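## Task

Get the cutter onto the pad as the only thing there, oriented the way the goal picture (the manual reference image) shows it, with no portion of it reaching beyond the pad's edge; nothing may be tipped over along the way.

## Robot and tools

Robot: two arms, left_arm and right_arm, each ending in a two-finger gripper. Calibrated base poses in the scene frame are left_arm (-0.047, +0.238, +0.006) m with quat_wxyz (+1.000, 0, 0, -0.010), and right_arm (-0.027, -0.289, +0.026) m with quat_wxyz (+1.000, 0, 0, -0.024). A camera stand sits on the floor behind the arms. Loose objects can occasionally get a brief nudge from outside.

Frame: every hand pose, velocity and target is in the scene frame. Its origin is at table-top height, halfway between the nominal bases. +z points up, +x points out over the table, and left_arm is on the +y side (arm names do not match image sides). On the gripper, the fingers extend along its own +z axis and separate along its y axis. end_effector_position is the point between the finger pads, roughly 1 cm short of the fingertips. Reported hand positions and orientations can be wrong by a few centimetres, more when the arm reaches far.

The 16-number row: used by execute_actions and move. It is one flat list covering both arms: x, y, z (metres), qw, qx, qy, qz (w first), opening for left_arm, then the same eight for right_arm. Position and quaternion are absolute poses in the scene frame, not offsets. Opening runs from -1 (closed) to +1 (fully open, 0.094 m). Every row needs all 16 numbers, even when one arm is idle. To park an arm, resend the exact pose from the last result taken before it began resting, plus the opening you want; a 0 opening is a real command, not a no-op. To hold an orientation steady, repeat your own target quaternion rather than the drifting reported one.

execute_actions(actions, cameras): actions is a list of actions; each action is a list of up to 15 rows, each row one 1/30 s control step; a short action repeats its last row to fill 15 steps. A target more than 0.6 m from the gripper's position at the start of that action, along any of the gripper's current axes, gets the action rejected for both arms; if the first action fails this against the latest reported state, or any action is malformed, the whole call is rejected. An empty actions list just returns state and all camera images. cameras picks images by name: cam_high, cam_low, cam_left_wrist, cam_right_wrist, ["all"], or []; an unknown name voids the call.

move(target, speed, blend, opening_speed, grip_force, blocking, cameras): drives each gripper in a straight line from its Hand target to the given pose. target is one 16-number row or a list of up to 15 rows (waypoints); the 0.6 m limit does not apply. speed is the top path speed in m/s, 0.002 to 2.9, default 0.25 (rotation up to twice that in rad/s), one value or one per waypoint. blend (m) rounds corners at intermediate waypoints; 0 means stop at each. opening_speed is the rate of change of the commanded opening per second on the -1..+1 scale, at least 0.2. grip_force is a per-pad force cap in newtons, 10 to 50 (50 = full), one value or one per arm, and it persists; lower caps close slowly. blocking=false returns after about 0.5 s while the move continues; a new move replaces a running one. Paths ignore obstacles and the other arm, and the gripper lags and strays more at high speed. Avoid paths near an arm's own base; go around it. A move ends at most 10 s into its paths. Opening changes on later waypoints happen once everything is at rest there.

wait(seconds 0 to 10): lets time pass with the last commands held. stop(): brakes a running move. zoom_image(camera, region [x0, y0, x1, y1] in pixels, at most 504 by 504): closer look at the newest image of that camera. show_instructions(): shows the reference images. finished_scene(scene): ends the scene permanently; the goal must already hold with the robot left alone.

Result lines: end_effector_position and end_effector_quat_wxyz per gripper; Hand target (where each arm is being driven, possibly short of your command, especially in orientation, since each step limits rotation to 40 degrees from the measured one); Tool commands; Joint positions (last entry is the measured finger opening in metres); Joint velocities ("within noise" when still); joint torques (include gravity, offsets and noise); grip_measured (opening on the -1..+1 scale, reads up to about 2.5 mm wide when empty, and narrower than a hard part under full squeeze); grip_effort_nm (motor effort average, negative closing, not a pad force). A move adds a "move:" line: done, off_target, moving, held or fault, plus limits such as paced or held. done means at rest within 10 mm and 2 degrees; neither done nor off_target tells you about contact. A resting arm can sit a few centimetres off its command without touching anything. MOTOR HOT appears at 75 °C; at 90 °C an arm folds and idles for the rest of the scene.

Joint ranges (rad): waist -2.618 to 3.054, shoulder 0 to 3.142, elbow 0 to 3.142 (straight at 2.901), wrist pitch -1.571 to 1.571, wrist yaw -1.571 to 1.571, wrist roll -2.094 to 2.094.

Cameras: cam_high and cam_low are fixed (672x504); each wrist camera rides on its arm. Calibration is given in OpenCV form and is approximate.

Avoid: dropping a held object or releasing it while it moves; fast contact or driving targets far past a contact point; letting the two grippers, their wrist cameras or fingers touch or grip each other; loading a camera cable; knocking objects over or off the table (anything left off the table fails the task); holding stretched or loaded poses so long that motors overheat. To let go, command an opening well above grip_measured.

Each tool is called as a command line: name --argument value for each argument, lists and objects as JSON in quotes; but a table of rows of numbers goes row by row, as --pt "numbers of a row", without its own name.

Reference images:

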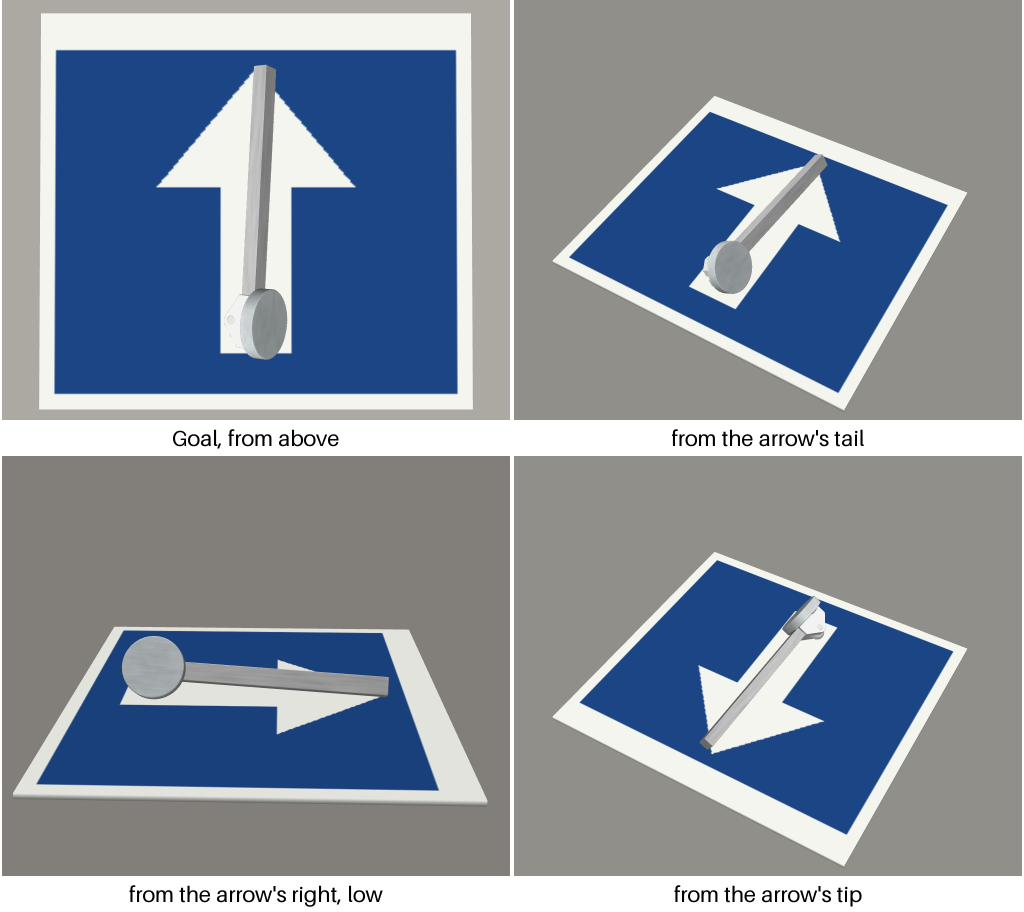

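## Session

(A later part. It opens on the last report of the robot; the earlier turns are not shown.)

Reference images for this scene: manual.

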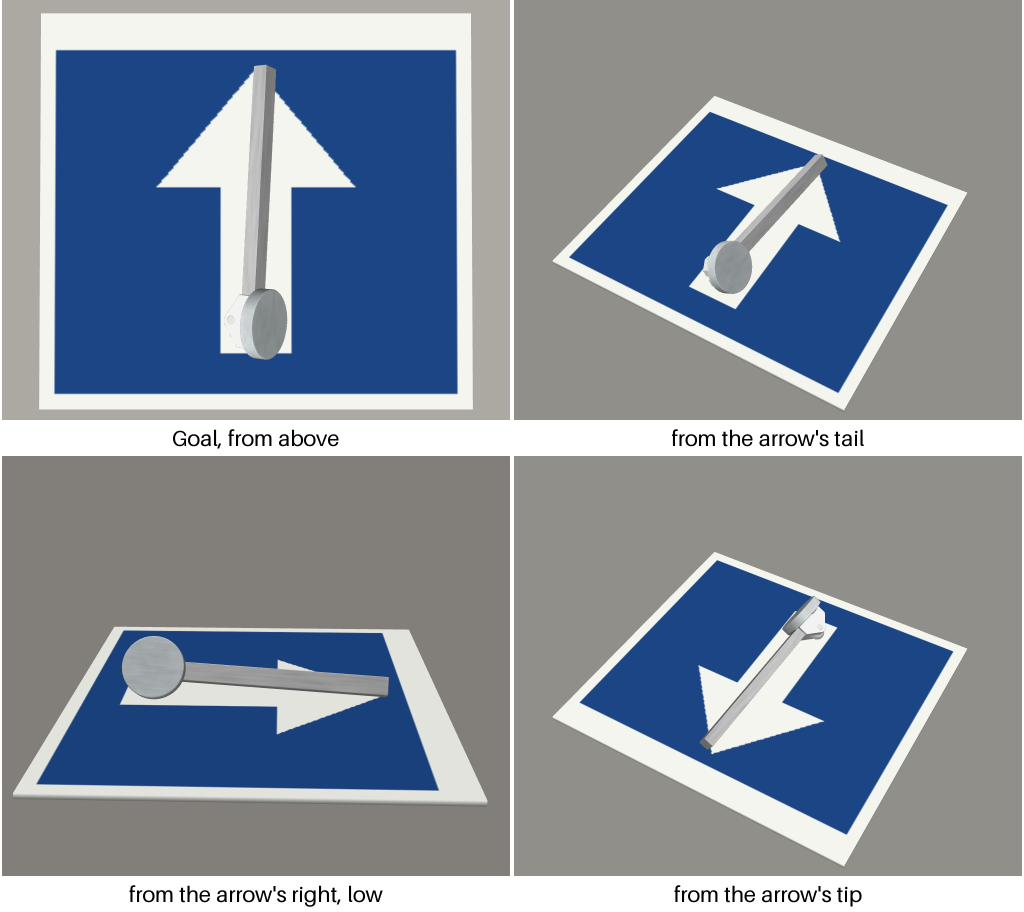

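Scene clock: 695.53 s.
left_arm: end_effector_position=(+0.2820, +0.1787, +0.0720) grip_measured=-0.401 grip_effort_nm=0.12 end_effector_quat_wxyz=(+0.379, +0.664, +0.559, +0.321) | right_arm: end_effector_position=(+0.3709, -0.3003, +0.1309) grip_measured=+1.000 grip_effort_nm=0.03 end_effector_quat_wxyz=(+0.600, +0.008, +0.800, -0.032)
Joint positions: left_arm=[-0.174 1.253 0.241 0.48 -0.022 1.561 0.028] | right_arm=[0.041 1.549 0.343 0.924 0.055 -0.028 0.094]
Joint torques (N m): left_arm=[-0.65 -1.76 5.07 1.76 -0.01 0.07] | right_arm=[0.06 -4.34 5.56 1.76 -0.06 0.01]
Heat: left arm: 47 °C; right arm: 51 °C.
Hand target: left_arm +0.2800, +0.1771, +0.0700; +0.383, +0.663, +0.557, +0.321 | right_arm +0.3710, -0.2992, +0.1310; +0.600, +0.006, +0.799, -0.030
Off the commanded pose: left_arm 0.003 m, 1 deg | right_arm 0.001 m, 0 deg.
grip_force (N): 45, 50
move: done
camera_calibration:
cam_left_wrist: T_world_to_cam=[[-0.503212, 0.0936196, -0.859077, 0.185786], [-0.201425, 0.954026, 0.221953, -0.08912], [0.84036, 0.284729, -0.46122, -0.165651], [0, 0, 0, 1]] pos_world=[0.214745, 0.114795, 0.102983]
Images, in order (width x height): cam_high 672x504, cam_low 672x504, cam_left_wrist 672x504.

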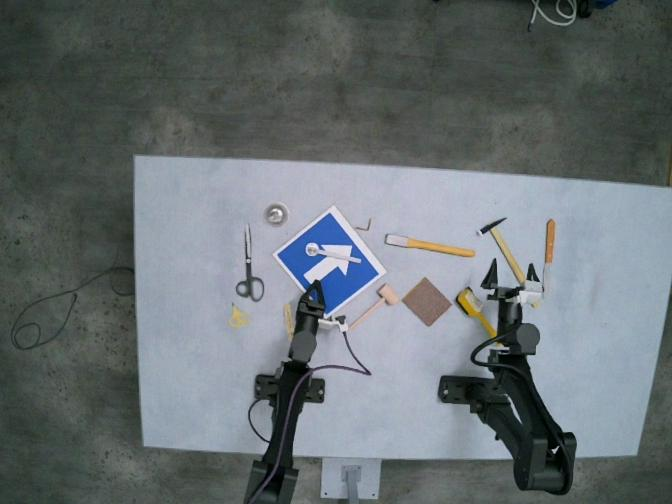

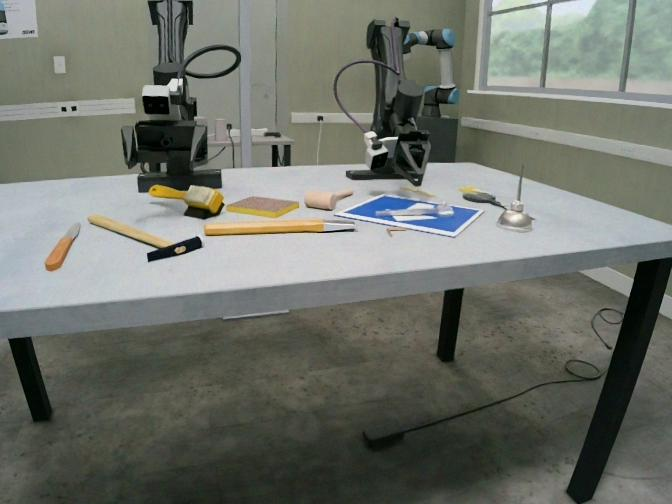

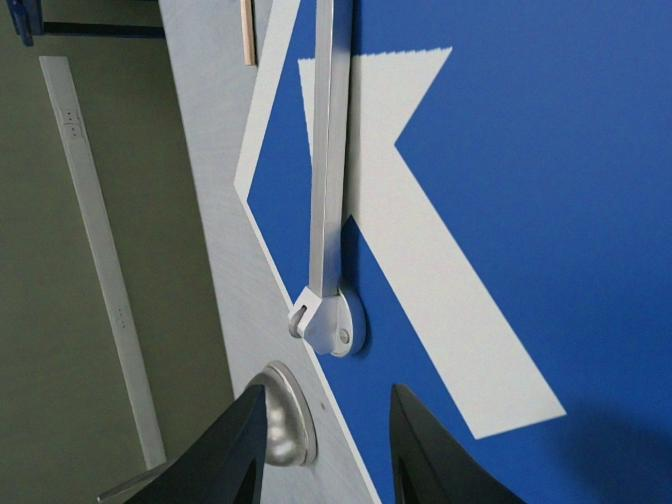

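move --target '[0.322, 0.1695, 0.046, 0.383, 0.6634, 0.5567, 0.3214, -0.45, 0.371, -0.2991, 0.131, 0.6, 0.006, 0.799, -0.03, 1]' --speed 0.06 --cameras '["cam_left_wrist", "cam_low"]'

zoom_image --camera "cam_low" --region '[350, 140, 480, 240]'

Scene clock: 760.47 s.
left_arm: end_effector_position=(+0.3083, +0.1735, +0.0330) grip_measured=-0.449 grip_effort_nm=-0.04 end_effector_quat_wxyz=(+0.364, +0.673, +0.564, +0.310) | right_arm: end_effector_position=(+0.3709, -0.3003, +0.1309) grip_measured=+1.000 grip_effort_nm=0.03 end_effector_quat_wxyz=(+0.600, +0.008, +0.800, -0.032)
Joint positions: left_arm=[-0.174 1.591 0.3 0.717 -0.022 1.564 0.026] | right_arm=[0.041 1.549 0.343 0.924 0.055 -0.028 0.094]
Joint torques (N m): left_arm=[-0.02 -3.25 7.9 1.67 0.08 -0.01] | right_arm=[0.05 -4.33 5.52 1.75 -0.05 0.01]
Heat: left arm: 43 °C; right arm: 51 °C.
Hand target: left_arm +0.3211, +0.1697, +0.0464; +0.383, +0.664, +0.557, +0.321 | right_arm +0.3710, -0.2992, +0.1310; +0.600, +0.006, +0.799, -0.030
Off the commanded pose: left_arm 0.019 m, 3 deg | right_arm 0.001 m, 0 deg.
grip_force (N): 45, 50
move: off_target (left_arm)
camera_calibration:
cam_left_wrist: T_world_to_cam=[[-0.538209, 0.103631, -0.836416, 0.174333], [-0.190337, 0.951828, 0.240407, -0.0739096], [0.821037, 0.28859, -0.492558, -0.197946], [0, 0, 0, 1]] pos_world=[0.242281, 0.109408, 0.0660832]
Images, in order (width x height): cam_low 672x504, cam_left_wrist 672x504.

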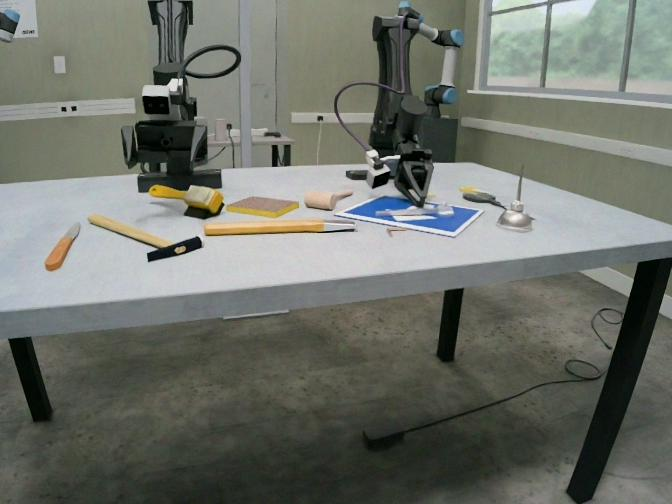

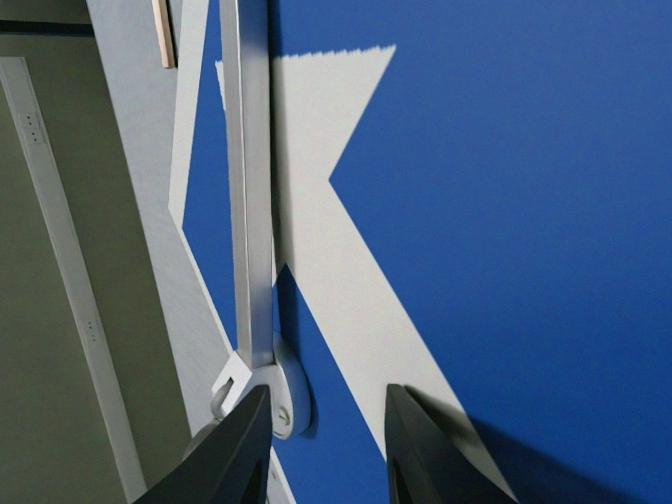

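Scaled by 3.877 from the camera's 672x504 image, which has a finer 960x720 frame.

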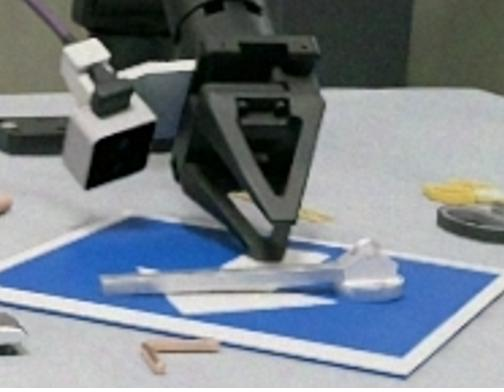

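move --target '[0.327, 0.1685, 0.062, 0.383, 0.6634, 0.5567, 0.3214, -0.45, 0.371, -0.2991, 0.131, 0.6, 0.006, 0.799, -0.03, 1]' --speed 0.06 --cameras '["cam_left_wrist"]'

Scene clock: 766.50 s.
left_arm: end_effector_position=(+0.3158, +0.1720, +0.0439) grip_measured=-0.449 grip_effort_nm=-0.04 end_effector_quat_wxyz=(+0.365, +0.673, +0.564, +0.310) | right_arm: end_effector_position=(+0.3709, -0.3003, +0.1309) grip_measured=+1.000 grip_effort_nm=0.03 end_effector_quat_wxyz=(+0.600, +0.008, +0.800, -0.032)
Joint positions: left_arm=[-0.174 1.556 0.342 0.643 -0.022 1.564 0.026] | right_arm=[0.041 1.549 0.343 0.924 0.055 -0.028 0.094]
Joint torques (N m): left_arm=[0.24 -5.89 8.51 1.4 0.04 -0.04] | right_arm=[0.06 -4.34 5.53 1.76 -0.06 0.01]
Heat: left arm: 43 °C; right arm: 51 °C.
Hand target: left_arm +0.3264, +0.1687, +0.0620; +0.383, +0.663, +0.557, +0.321 | right_arm +0.3710, -0.2992, +0.1310; +0.600, +0.006, +0.799, -0.030
Off the commanded pose: left_arm 0.022 m, 3 deg | right_arm 0.001 m, 0 deg.
grip_force (N): 45, 50
move: off_target (left_arm)
camera_calibration:
cam_left_wrist: T_world_to_cam=[[-0.535632, 0.103464, -0.838089, 0.186931], [-0.190893, 0.95194, 0.23952, -0.0734509], [0.822593, 0.28828, -0.490139, -0.198859], [0, 0, 0, 1]] pos_world=[0.249685, 0.107907, 0.0767893]
Images, in order (width x height): cam_left_wrist 672x504.

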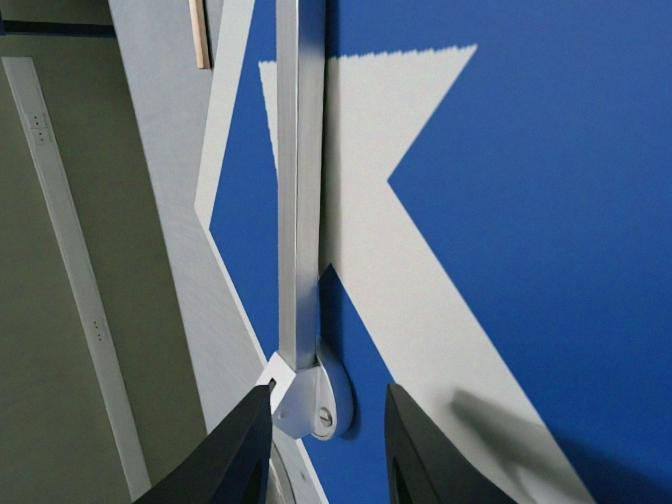

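move --target '[0.340, 0.167, 0.064, 0.4002, 0.6531, 0.5480, 0.3359, -0.45, 0.371, -0.2991, 0.131, 0.6, 0.006, 0.799, -0.03, 1]' --speed 0.06 --cameras '["cam_left_wrist"]'

Scene clock: 774.63 s.
left_arm: end_effector_position=(+0.3261, +0.1700, +0.0509) grip_measured=-0.449 grip_effort_nm=-0.04 end_effector_quat_wxyz=(+0.382, +0.664, +0.555, +0.325) | right_arm: end_effector_position=(+0.3709, -0.3003, +0.1309) grip_measured=+1.000 grip_effort_nm=0.03 end_effector_quat_wxyz=(+0.600, +0.008, +0.800, -0.032)
Joint positions: left_arm=[-0.174 1.593 0.351 0.722 -0.022 1.567 0.026] | right_arm=[0.041 1.549 0.343 0.924 0.055 -0.028 0.094]
Joint torques (N m): left_arm=[0.18 -3.29 8.47 1.77 0.06 -0.02] | right_arm=[0.06 -4.33 5.56 1.75 -0.06 0.01]
Heat: left arm: 43 °C; right arm: 51 °C.
Hand target: left_arm +0.3391, +0.1673, +0.0645; +0.400, +0.653, +0.548, +0.336 | right_arm +0.3710, -0.2992, +0.1310; +0.600, +0.006, +0.799, -0.030
Off the commanded pose: left_arm 0.019 m, 3 deg | right_arm 0.001 m, 0 deg.
grip_force (N): 45, 50
move: off_target (left_arm)
camera_calibration:
cam_left_wrist: T_world_to_cam=[[-0.492705, 0.0981769, -0.864641, 0.186814], [-0.201, 0.953906, 0.22285, -0.0673977], [0.846665, 0.283592, -0.45026, -0.212431], [0, 0, 0, 1]] pos_world=[0.258355, 0.106194, 0.0808972]
Images, in order (width x height): cam_left_wrist 672x504.

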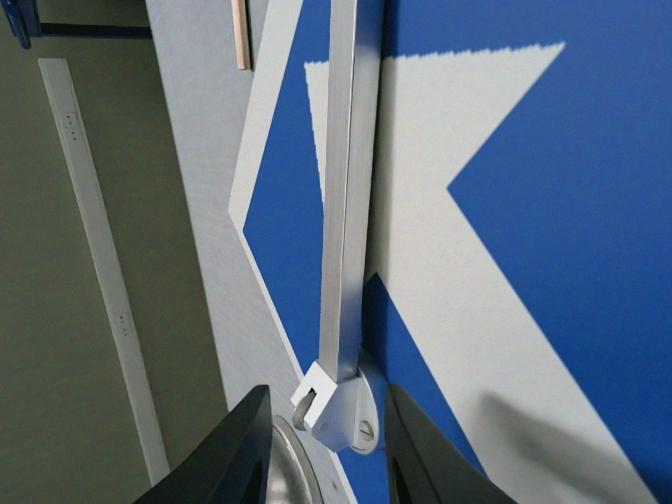

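move --target '[0.357, 0.1635, 0.053, 0.4002, 0.6531, 0.5480, 0.3359, -0.5, 0.371, -0.2991, 0.131, 0.6, 0.006, 0.799, -0.03, 1]' --speed 0.05 --cameras '["cam_left_wrist"]'

Scene clock: 783.37 s.
left_arm: end_effector_position=(+0.3430, +0.1667, +0.0397) grip_measured=-0.498 grip_effort_nm=-0.04 end_effector_quat_wxyz=(+0.381, +0.664, +0.555, +0.324) | right_arm: end_effector_position=(+0.3709, -0.3003, +0.1309) grip_measured=+1.000 grip_effort_nm=0.02 end_effector_quat_wxyz=(+0.600, +0.008, +0.800, -0.032)
Joint positions: left_arm=[-0.174 1.712 0.406 0.782 -0.022 1.567 0.024] | right_arm=[0.041 1.549 0.343 0.924 0.055 -0.028 0.094]
Joint torques (N m): left_arm=[0.28 -4.22 8.02 1.78 0.04 0.01] | right_arm=[0.08 -4.31 5.52 1.75 -0.07 0.01]
Heat: left arm: 43 °C; right arm: 51 °C.
Hand target: left_arm +0.3561, +0.1638, +0.0534; +0.400, +0.653, +0.548, +0.336 | right_arm +0.3710, -0.2992, +0.1310; +0.600, +0.006, +0.799, -0.030
Off the commanded pose: left_arm 0.020 m, 3 deg | right_arm 0.001 m, 0 deg.
grip_force (N): 45, 50
move: off_target (left_arm)
camera_calibration:
cam_left_wrist: T_world_to_cam=[[-0.494685, 0.0984962, -0.863473, 0.186292], [-0.200531, 0.953809, 0.223685, -0.058557], [0.845621, 0.283807, -0.452083, -0.230409], [0, 0, 0, 1]] pos_world=[0.275251, 0.102895, 0.0697921]
Images, in order (width x height): cam_left_wrist 672x504.

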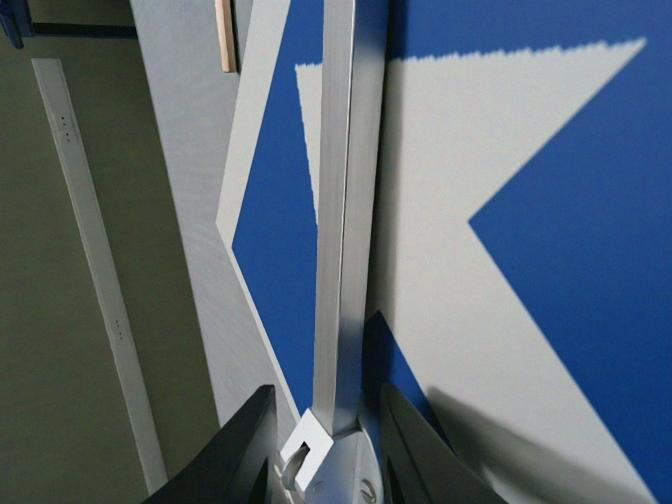

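move --target '[0.3685, 0.1613, 0.0438, 0.4002, 0.6531, 0.5480, 0.3359, -0.55, 0.371, -0.2991, 0.131, 0.6, 0.006, 0.799, -0.03, 1]' --speed 0.03 --cameras '["cam_left_wrist", "cam_low"]'

zoom_image --camera "cam_low" --region '[370, 150, 480, 240]'

Scene clock: 788.67 s.
left_arm: end_effector_position=(+0.3553, +0.1643, +0.0317) grip_measured=-0.548 grip_effort_nm=-0.04 end_effector_quat_wxyz=(+0.382, +0.664, +0.555, +0.325) | right_arm: end_effector_position=(+0.3709, -0.3003, +0.1309) grip_measured=+1.000 grip_effort_nm=0.03 end_effector_quat_wxyz=(+0.600, +0.008, +0.800, -0.032)
Joint positions: left_arm=[-0.174 1.793 0.448 0.824 -0.022 1.568 0.021] | right_arm=[0.041 1.549 0.343 0.924 0.055 -0.028 0.094]
Joint torques (N m): left_arm=[0.2 -4.82 7.69 1.75 0.02 0.01] | right_arm=[0.05 -4.34 5.52 1.75 -0.05 0.01]
Heat: left arm: 44 °C; right arm: 51 °C.
Hand target: left_arm +0.3677, +0.1616, +0.0441; +0.400, +0.653, +0.548, +0.336 | right_arm +0.3710, -0.2992, +0.1310; +0.600, +0.006, +0.799, -0.030
Off the commanded pose: left_arm 0.018 m, 3 deg | right_arm 0.001 m, 0 deg.
grip_force (N): 45, 50
move: off_target (left_arm)
camera_calibration:
cam_left_wrist: T_world_to_cam=[[-0.49262, 0.0985697, -0.864644, 0.184959], [-0.20078, 0.953886, 0.223135, -0.0518891], [0.846766, 0.283524, -0.450112, -0.244174], [0, 0, 0, 1]] pos_world=[0.287454, 0.100494, 0.0615966]
Images, in order (width x height): cam_low 672x504, cam_left_wrist 672x504.

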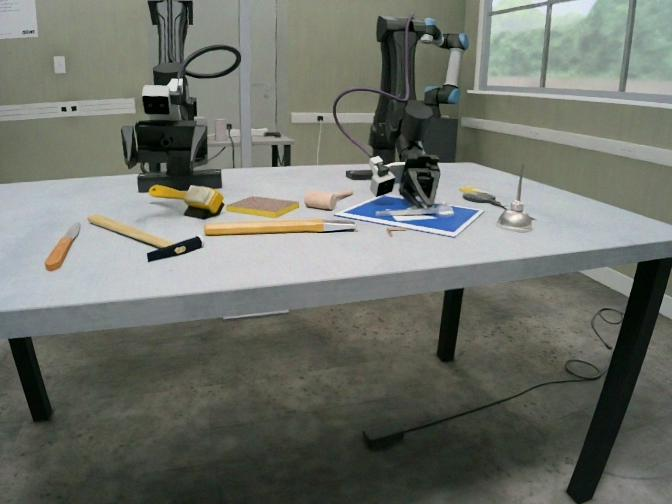

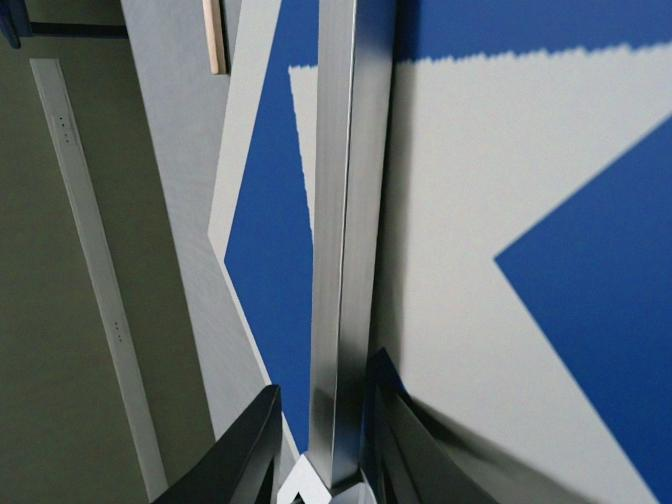

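Scaled by 4.582 from the camera's 672x504 image, which has a finer 960x720 frame.

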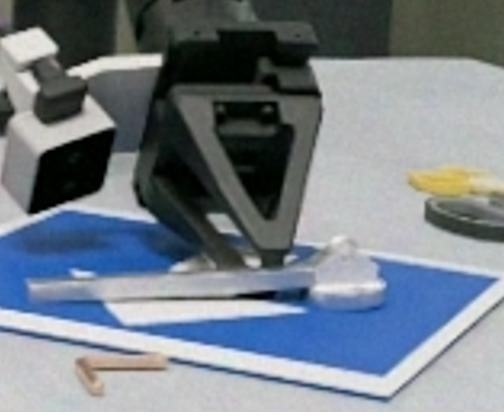

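move --target '[0.3730, 0.1605, 0.0396, 0.4002, 0.6531, 0.5480, 0.3359, -0.6, 0.371, -0.2991, 0.131, 0.6, 0.006, 0.799, -0.03, 1]' --speed 0.03 --cameras '["cam_left_wrist", "cam_low"]'

zoom_image --camera "cam_low" --region '[370, 150, 480, 240]'

zoom_image --camera "cam_left_wrist" --region '[220, 330, 460, 504]'

Scene clock: 809.63 s.
left_arm: end_effector_position=(+0.3608, +0.1632, +0.0301) grip_measured=-0.599 grip_effort_nm=-0.04 end_effector_quat_wxyz=(+0.385, +0.662, +0.553, +0.328) | right_arm: end_effector_position=(+0.3709, -0.3003, +0.1309) grip_measured=+1.000 grip_effort_nm=0.03 end_effector_quat_wxyz=(+0.600, +0.008, +0.800, -0.032)
Joint positions: left_arm=[-0.174 1.824 0.463 0.849 -0.022 1.568 0.019] | right_arm=[0.041 1.549 0.343 0.924 0.055 -0.028 0.094]
Joint torques (N m): left_arm=[0.34 -4.72 7.65 1.68 0.07 -0.05] | right_arm=[0.06 -4.34 5.53 1.75 -0.06 0.02]
Heat: left arm: 47 °C; right arm: 52 °C.
Hand target: left_arm +0.3724, +0.1607, +0.0399; +0.400, +0.653, +0.548, +0.336 | right_arm +0.3710, -0.2992, +0.1310; +0.600, +0.006, +0.799, -0.030
Off the commanded pose: left_arm 0.016 m, 2 deg | right_arm 0.001 m, 0 deg.
grip_force (N): 45, 50
move: off_target (left_arm)
camera_calibration:
cam_left_wrist: T_world_to_cam=[[-0.48478, 0.0973632, -0.8692, 0.183924], [-0.202604, 0.954254, 0.219889, -0.0487319], [0.850847, 0.282702, -0.442877, -0.250782], [0, 0, 0, 1]] pos_world=[0.292666, 0.0994916, 0.0595169]
Images, in order (width x height): cam_low 672x504, cam_left_wrist 672x504.

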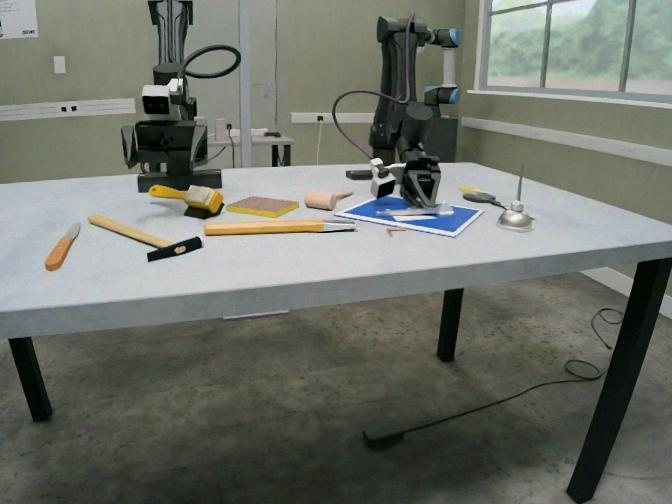

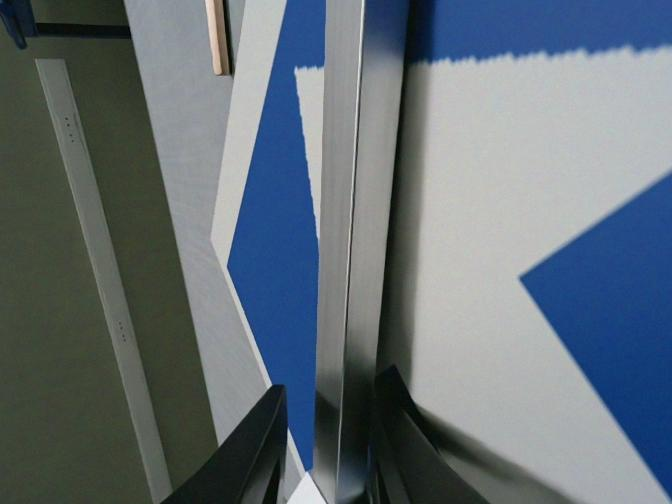

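Scaled by 4.582 from the camera's 672x504 image, which has a finer 960x720 frame.

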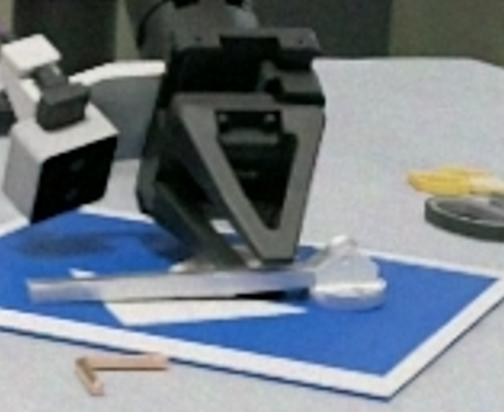

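Scaled by 2.100 from the camera's 672x504 image, which has a finer 960x720 frame.

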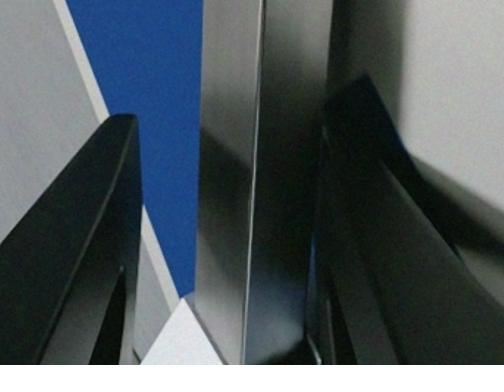

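move --pt "0.3710 0.1608 0.0350 0.4002 0.6531 0.5480 0.3359 -0.6 0.371 -0.2991 0.131 0.6 0.006 0.799 -0.03 1" --pt "0.3770 0.1596 0.0318 0.4002 0.6531 0.5480 0.3359 -0.6 0.371 -0.2991 0.131 0.6 0.006 0.799 -0.03 1" --speed 0.03 --cameras '["cam_left_wrist", "cam_low"]'

zoom_image --camera "cam_low" --region '[370, 150, 480, 240]'

zoom_image --camera "cam_left_wrist" --region '[220, 330, 460, 504]'

Scene clock: 819.47 s.
left_arm: end_effector_position=(+0.3690, +0.1615, +0.0296) grip_measured=-0.599 grip_effort_nm=-0.03 end_effector_quat_wxyz=(+0.394, +0.657, +0.549, +0.335) | right_arm: end_effector_position=(+0.3709, -0.3003, +0.1309) grip_measured=+1.000 grip_effort_nm=0.02 end_effector_quat_wxyz=(+0.600, +0.008, +0.800, -0.032)
Joint positions: left_arm=[-0.174 1.87 0.481 0.906 -0.022 1.569 0.019] | right_arm=[0.041 1.549 0.343 0.924 0.055 -0.028 0.094]
Joint torques (N m): left_arm=[0.1 -4.71 7.05 1.52 0.03 -0.01] | right_arm=[0.06 -4.34 5.56 1.76 -0.06 0.01]
Heat: left arm: 47 °C; right arm: 52 °C.
Hand target: left_arm +0.3767, +0.1597, +0.0319; +0.400, +0.653, +0.548, +0.336 | right_arm +0.3710, -0.2992, +0.1310; +0.600, +0.006, +0.799, -0.030
Off the commanded pose: left_arm 0.008 m, 1 deg | right_arm 0.001 m, 0 deg.
grip_force (N): 45, 50
move: done
camera_calibration:
cam_left_wrist: T_world_to_cam=[[-0.461095, 0.0930771, -0.882456, 0.180067], [-0.208267, 0.955352, 0.209588, -0.0431763], [0.862564, 0.280427, -0.421123, -0.262087], [0, 0, 0, 1]] pos_world=[0.300102, 0.0979846, 0.0575793]
Images, in order (width x height): cam_low 672x504, cam_left_wrist 672x504.

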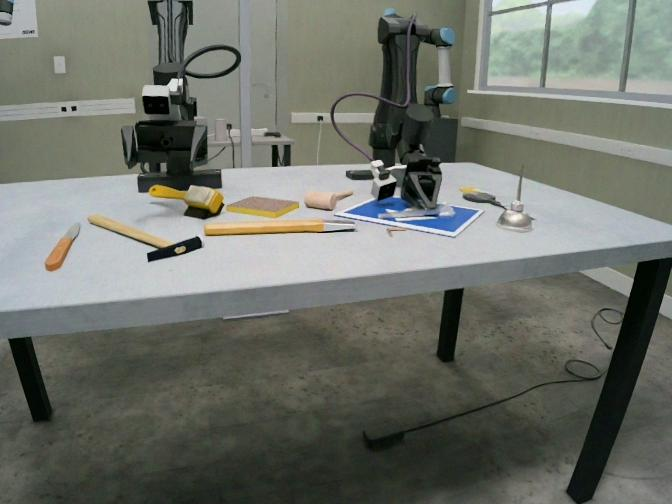

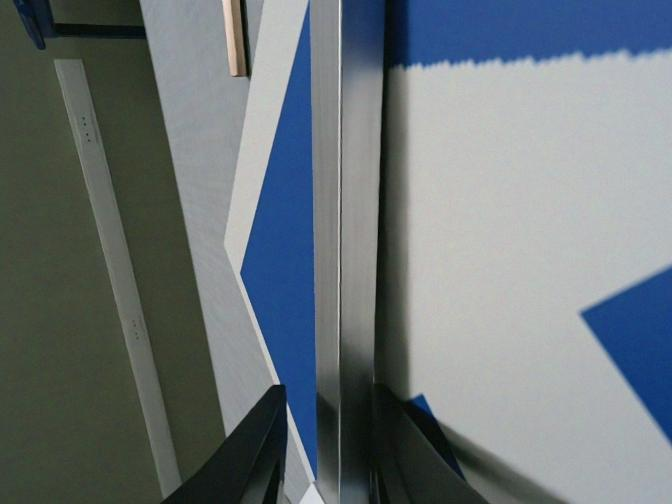

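Scaled by 4.582 from the camera's 672x504 image, which has a finer 960x720 frame.

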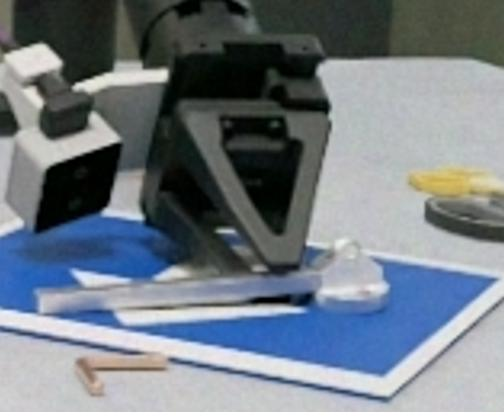

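Scaled by 2.100 from the camera's 672x504 image, which has a finer 960x720 frame.

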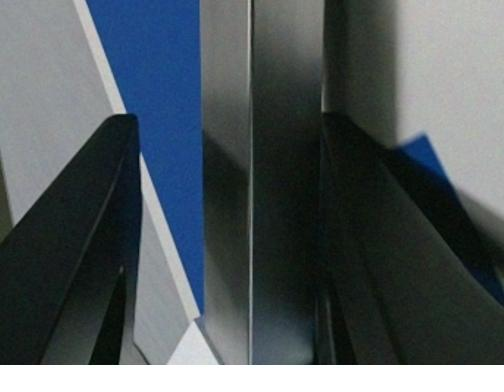

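move --target '[0.3610, 0.1628, 0.0330, 0.4002, 0.6531, 0.5480, 0.3359, -0.6, 0.371, -0.2991, 0.131, 0.6, 0.006, 0.799, -0.03, 1]' --speed 0.04 --cameras '["cam_left_wrist"]'

Scene clock: 834.47 s.
left_arm: end_effector_position=(+0.3657, +0.1622, +0.0297) grip_measured=-0.599 grip_effort_nm=-0.03 end_effector_quat_wxyz=(+0.397, +0.655, +0.547, +0.338) | right_arm: end_effector_position=(+0.3709, -0.3003, +0.1309) grip_measured=+1.000 grip_effort_nm=0.02 end_effector_quat_wxyz=(+0.600, +0.008, +0.800, -0.032)
Joint positions: left_arm=[-0.174 1.87 0.461 0.934 -0.022 1.569 0.019] | right_arm=[0.041 1.549 0.343 0.924 0.055 -0.028 0.094]
Joint torques (N m): left_arm=[0.14 -7.64 2.99 1.51 0.08 -0.01] | right_arm=[0.09 -4.33 5.53 1.76 -0.06 0.01]
Heat: left arm: 45 °C; right arm: 52 °C.
Hand target: left_arm +0.3612, +0.1628, +0.0329; +0.400, +0.653, +0.548, +0.336 | right_arm +0.3710, -0.2992, +0.1310; +0.600, +0.006, +0.799, -0.030
Off the commanded pose: left_arm 0.006 m, 0 deg | right_arm 0.001 m, 0 deg.
grip_force (N): 45, 50
move: done
camera_calibration:
cam_left_wrist: T_world_to_cam=[[-0.453142, 0.091556, -0.886724, 0.17596], [-0.210153, 0.955704, 0.206073, -0.0437646], [0.866313, 0.279728, -0.413829, -0.260849], [0, 0, 0, 1]] pos_world=[0.296514, 0.0986824, 0.0571004]
Images, in order (width x height): cam_left_wrist 672x504.

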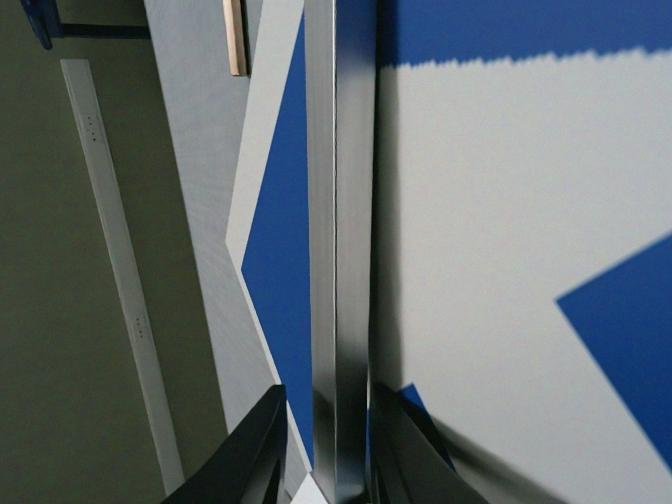

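move --target '[0.350, 0.1645, 0.034, 0.4002, 0.6531, 0.5480, 0.3359, -0.6, 0.371, -0.2991, 0.131, 0.6, 0.006, 0.799, -0.03, 1]' --speed 0.04 --cameras '["cam_left_wrist", "cam_low"]'

zoom_image --camera "cam_low" --region '[370, 150, 480, 240]'

Scene clock: 838.57 s.
left_arm: end_effector_position=(+0.3538, +0.1645, +0.0293) grip_measured=-0.599 grip_effort_nm=-0.02 end_effector_quat_wxyz=(+0.395, +0.656, +0.548, +0.336) | right_arm: end_effector_position=(+0.3709, -0.3003, +0.1309) grip_measured=+1.000 grip_effort_nm=0.03 end_effector_quat_wxyz=(+0.600, +0.008, +0.800, -0.032)
Joint positions: left_arm=[-0.174 1.839 0.415 0.943 -0.022 1.569 0.019] | right_arm=[0.041 1.549 0.343 0.924 0.055 -0.028 0.094]
Joint torques (N m): left_arm=[0.17 -7.39 3.14 1.56 0.03 -0.04] | right_arm=[0.06 -4.34 5.53 1.75 -0.06 0.01]
Heat: left arm: 45 °C; right arm: 52 °C.
Hand target: left_arm +0.3501, +0.1646, +0.0337; +0.400, +0.653, +0.548, +0.336 | right_arm +0.3710, -0.2992, +0.1310; +0.600, +0.006, +0.799, -0.030
Off the commanded pose: left_arm 0.006 m, 1 deg | right_arm 0.001 m, 0 deg.
grip_force (N): 45, 50
move: done
camera_calibration:
cam_left_wrist: T_world_to_cam=[[-0.458515, 0.0926102, -0.883848, 0.171603], [-0.208908, 0.955453, 0.208489, -0.048868], [0.863783, 0.280238, -0.418742, -0.250448], [0, 0, 0, 1]] pos_world=[0.284806, 0.100984, 0.0569861]
Images, in order (width x height): cam_low 672x504, cam_left_wrist 672x504.

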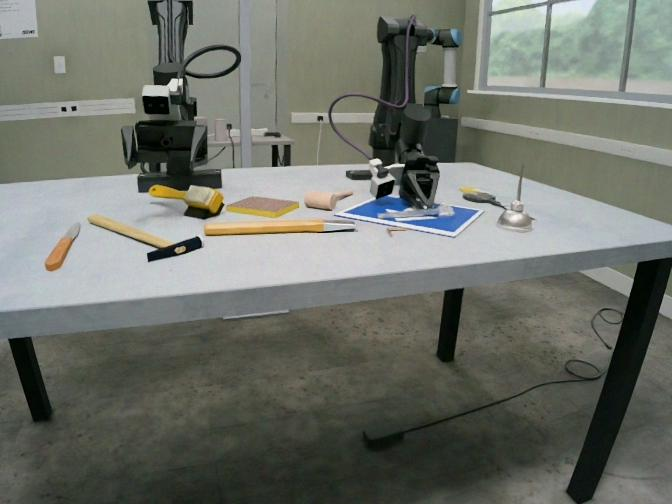

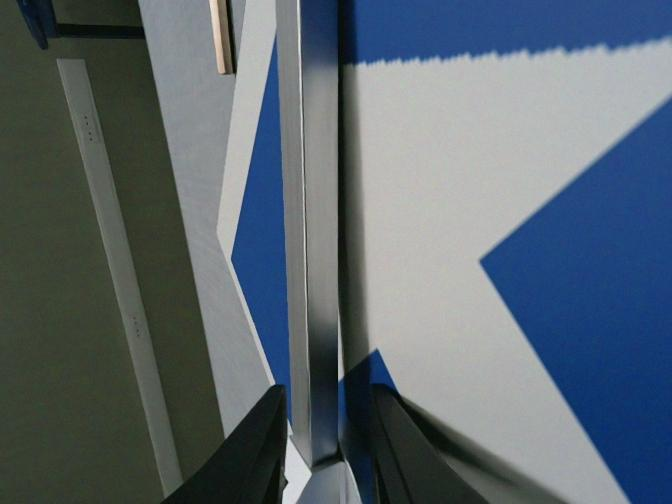

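Scaled by 4.582 from the camera's 672x504 image, which has a finer 960x720 frame.

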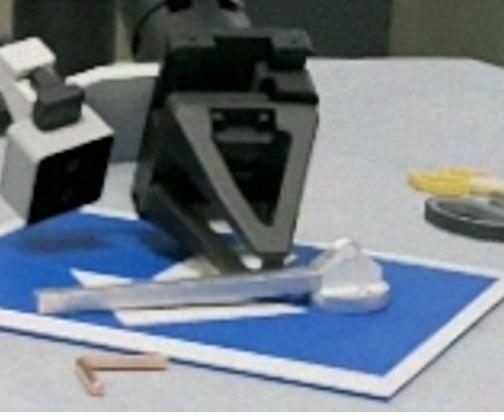

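move --target '[0.370, 0.1612, 0.0345, 0.4002, 0.6531, 0.5480, 0.3359, -0.6, 0.371, -0.2991, 0.131, 0.6, 0.006, 0.799, -0.03, 1]' --speed 0.03 --cameras '["cam_left_wrist"]'

Scene clock: 848.63 s.
left_arm: end_effector_position=(+0.3623, +0.1629, +0.0312) grip_measured=-0.599 grip_effort_nm=-0.03 end_effector_quat_wxyz=(+0.395, +0.657, +0.548, +0.336) | right_arm: end_effector_position=(+0.3709, -0.3003, +0.1309) grip_measured=+1.000 grip_effort_nm=0.03 end_effector_quat_wxyz=(+0.600, +0.008, +0.800, -0.032)
Joint positions: left_arm=[-0.174 1.847 0.452 0.913 -0.022 1.569 0.019] | right_arm=[0.041 1.549 0.343 0.924 0.055 -0.028 0.094]
Joint torques (N m): left_arm=[0.24 -4.94 7.19 1.44 0.06 0.03] | right_arm=[0.08 -4.34 5.55 1.75 -0.06 0.02]
Heat: left arm: 45 °C; right arm: 52 °C.
Hand target: left_arm +0.3698, +0.1613, +0.0347; +0.400, +0.653, +0.548, +0.336 | right_arm +0.3710, -0.2992, +0.1310; +0.600, +0.006, +0.799, -0.030
Off the commanded pose: left_arm 0.009 m, 1 deg | right_arm 0.001 m, 0 deg.
grip_force (N): 45, 50
move: done
camera_calibration:
cam_left_wrist: T_world_to_cam=[[-0.459462, 0.0927745, -0.883339, 0.177645], [-0.208688, 0.955413, 0.208892, -0.0460648], [0.863333, 0.28032, -0.419615, -0.256329], [0, 0, 0, 1]] pos_world=[0.293305, 0.0993842, 0.0589836]
Images, in order (width x height): cam_left_wrist 672x504.

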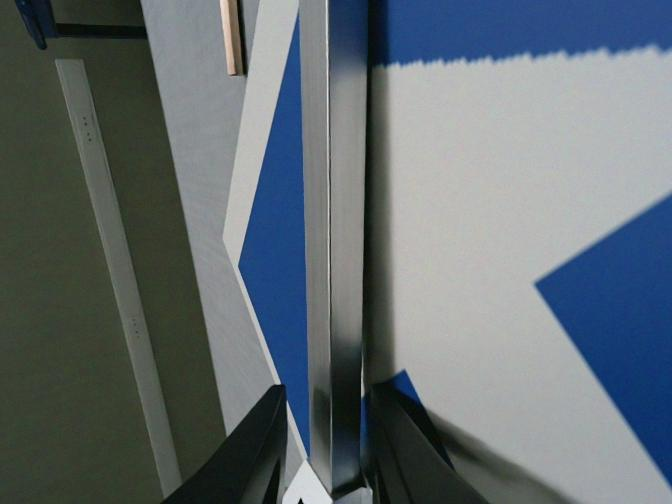

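move --target '[0.3765, 0.1600, 0.0300, 0.4002, 0.6531, 0.5480, 0.3359, -0.6, 0.371, -0.2991, 0.131, 0.6, 0.006, 0.799, -0.03, 1]' --speed 0.03 --cameras '["cam_left_wrist", "cam_low"]'

zoom_image --camera "cam_low" --region '[370, 150, 480, 240]'

Scene clock: 854.17 s.
left_arm: end_effector_position=(+0.3693, +0.1615, +0.0294) grip_measured=-0.599 grip_effort_nm=-0.03 end_effector_quat_wxyz=(+0.396, +0.656, +0.548, +0.337) | right_arm: end_effector_position=(+0.3709, -0.3003, +0.1309) grip_measured=+1.000 grip_effort_nm=0.02 end_effector_quat_wxyz=(+0.600, +0.008, +0.800, -0.032)
Joint positions: left_arm=[-0.174 1.877 0.478 0.922 -0.022 1.569 0.019] | right_arm=[0.041 1.549 0.343 0.924 0.055 -0.028 0.094]
Joint torques (N m): left_arm=[0.42 -4.6 6.97 1.5 0.05 -0.01] | right_arm=[0.06 -4.34 5.53 1.76 -0.07 0.01]
Heat: left arm: 45 °C; right arm: 52 °C.
Hand target: left_arm +0.3763, +0.1601, +0.0301; +0.400, +0.653, +0.548, +0.336 | right_arm +0.3710, -0.2992, +0.1310; +0.600, +0.006, +0.799, -0.030
Off the commanded pose: left_arm 0.007 m, 1 deg | right_arm 0.001 m, 0 deg.
grip_force (N): 45, 50
move: done
camera_calibration:
cam_left_wrist: T_world_to_cam=[[-0.455865, 0.0920726, -0.885274, 0.178288], [-0.209484, 0.955594, 0.207258, -0.0425552], [0.865046, 0.279932, -0.416334, -0.263396], [0, 0, 0, 1]] pos_world=[0.30021, 0.0979831, 0.0569932]
Images, in order (width x height): cam_low 672x504, cam_left_wrist 672x504.

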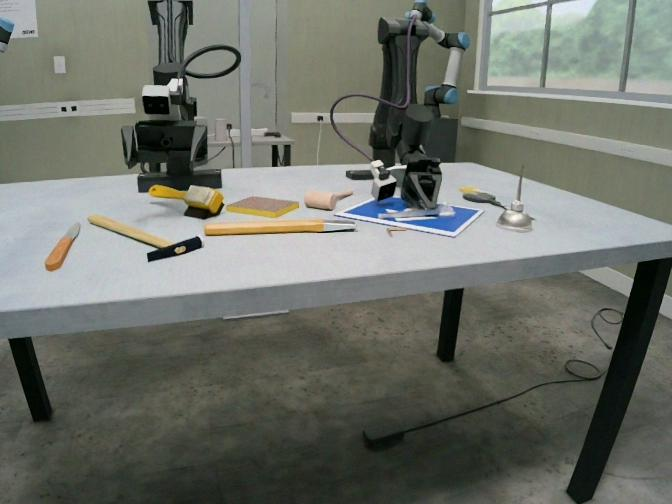

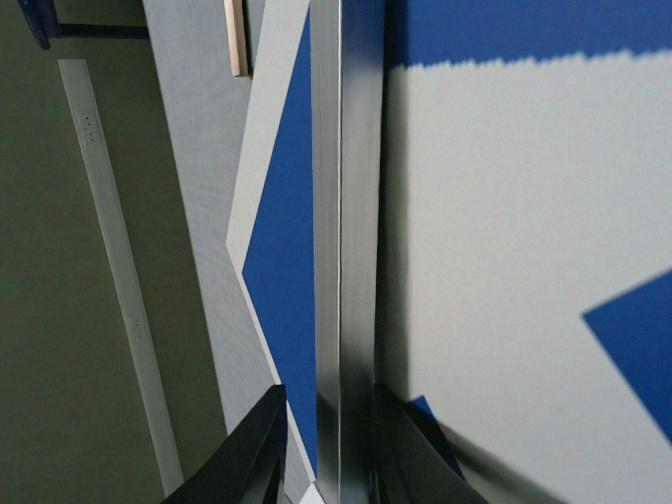

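Scaled by 4.582 from the camera's 672x504 image, which has a finer 960x720 frame.

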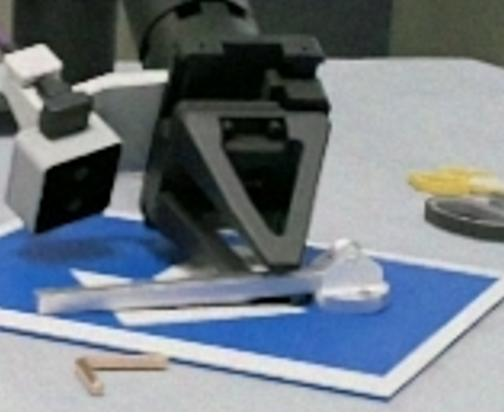

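move --target '[0.3735, 0.1603, 0.0230, 0.4002, 0.6531, 0.5480, 0.3359, -0.6, 0.371, -0.2991, 0.131, 0.6, 0.006, 0.799, -0.03, 1]' --speed 0.03 --cameras '["cam_left_wrist"]'

Scene clock: 858.40 s.
left_arm: end_effector_position=(+0.3723, +0.1609, +0.0293) grip_measured=-0.599 grip_effort_nm=-0.03 end_effector_quat_wxyz=(+0.403, +0.651, +0.544, +0.343) | right_arm: end_effector_position=(+0.3709, -0.3003, +0.1309) grip_measured=+1.000 grip_effort_nm=0.03 end_effector_quat_wxyz=(+0.600, +0.008, +0.800, -0.032)
Joint positions: left_arm=[-0.174 1.906 0.478 0.973 -0.022 1.569 0.019] | right_arm=[0.041 1.549 0.343 0.924 0.055 -0.028 0.094]
Joint torques (N m): left_arm=[0.2 -4.56 5.59 1.52 0.04 0.02] | right_arm=[0.05 -4.34 5.52 1.76 -0.06 0.02]
Heat: left arm: 45 °C; right arm: 52 °C.
Hand target: left_arm +0.3733, +0.1604, +0.0230; +0.400, +0.653, +0.548, +0.336 | right_arm +0.3710, -0.2992, +0.1310; +0.600, +0.006, +0.799, -0.030
Off the commanded pose: left_arm 0.006 m, 1 deg | right_arm 0.001 m, 0 deg.
grip_force (N): 45, 50
move: done
camera_calibration:
cam_left_wrist: T_world_to_cam=[[-0.436128, 0.0881991, -0.895552, 0.173136], [-0.213973, 0.956479, 0.198403, -0.0394992], [0.874076, 0.278153, -0.398275, -0.26952], [0, 0, 0, 1]] pos_world=[0.302639, 0.0974775, 0.055546]
Images, in order (width x height): cam_left_wrist 672x504.

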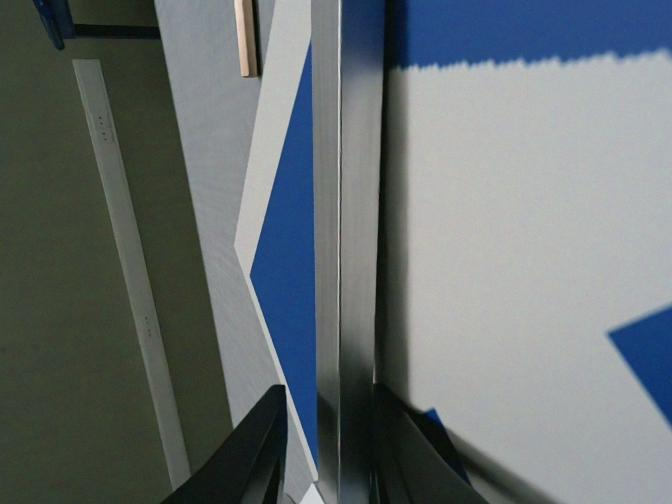

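move --target '[0.3700, 0.1610, 0.0160, 0.4002, 0.6531, 0.5480, 0.3359, -0.6, 0.371, -0.2991, 0.131, 0.6, 0.006, 0.799, -0.03, 1]' --speed 0.03 --cameras '["cam_left_wrist"]'

Scene clock: 867.83 s.
left_arm: end_effector_position=(+0.3750, +0.1604, +0.0292) grip_measured=-0.599 grip_effort_nm=-0.02 end_effector_quat_wxyz=(+0.411, +0.647, +0.540, +0.349) | right_arm: end_effector_position=(+0.3709, -0.3003, +0.1309) grip_measured=+1.000 grip_effort_nm=0.02 end_effector_quat_wxyz=(+0.600, +0.008, +0.800, -0.032)
Joint positions: left_arm=[-0.174 1.934 0.478 1.023 -0.022 1.569 0.019] | right_arm=[0.041 1.549 0.343 0.924 0.055 -0.028 0.094]
Joint torques (N m): left_arm=[0.28 -4.67 3.96 1.48 0.04 -0.03] | right_arm=[0.06 -4.33 5.56 1.76 -0.06 0.01]
Heat: left arm: 44 °C; right arm: 52 °C.
Hand target: left_arm +0.3696, +0.1611, +0.0162; +0.400, +0.653, +0.548, +0.336 | right_arm +0.3710, -0.2992, +0.1310; +0.600, +0.006, +0.799, -0.030
Off the commanded pose: left_arm 0.014 m, 2 deg | right_arm 0.001 m, 0 deg.
grip_force (N): 45, 50
move: off_target (left_arm)
camera_calibration:
cam_left_wrist: T_world_to_cam=[[-0.41657, 0.0847465, -0.905145, 0.167786], [-0.218008, 0.957281, 0.189961, -0.0367796], [0.882577, 0.276461, -0.3803, -0.275204], [0, 0, 0, 1]] pos_world=[0.304765, 0.0970723, 0.0541975]
Images, in order (width x height): cam_left_wrist 672x504.

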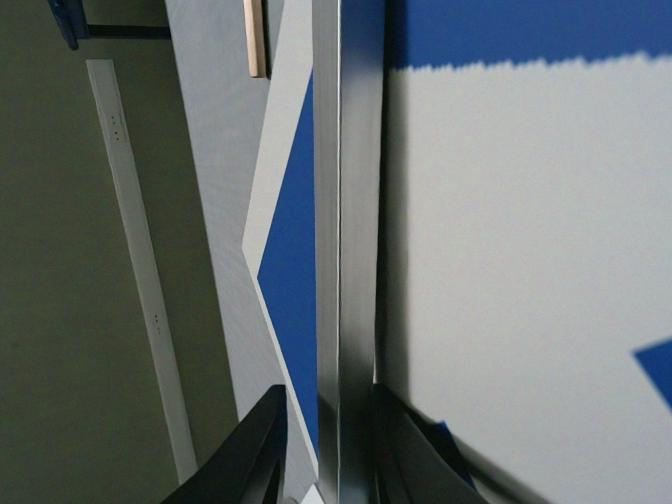

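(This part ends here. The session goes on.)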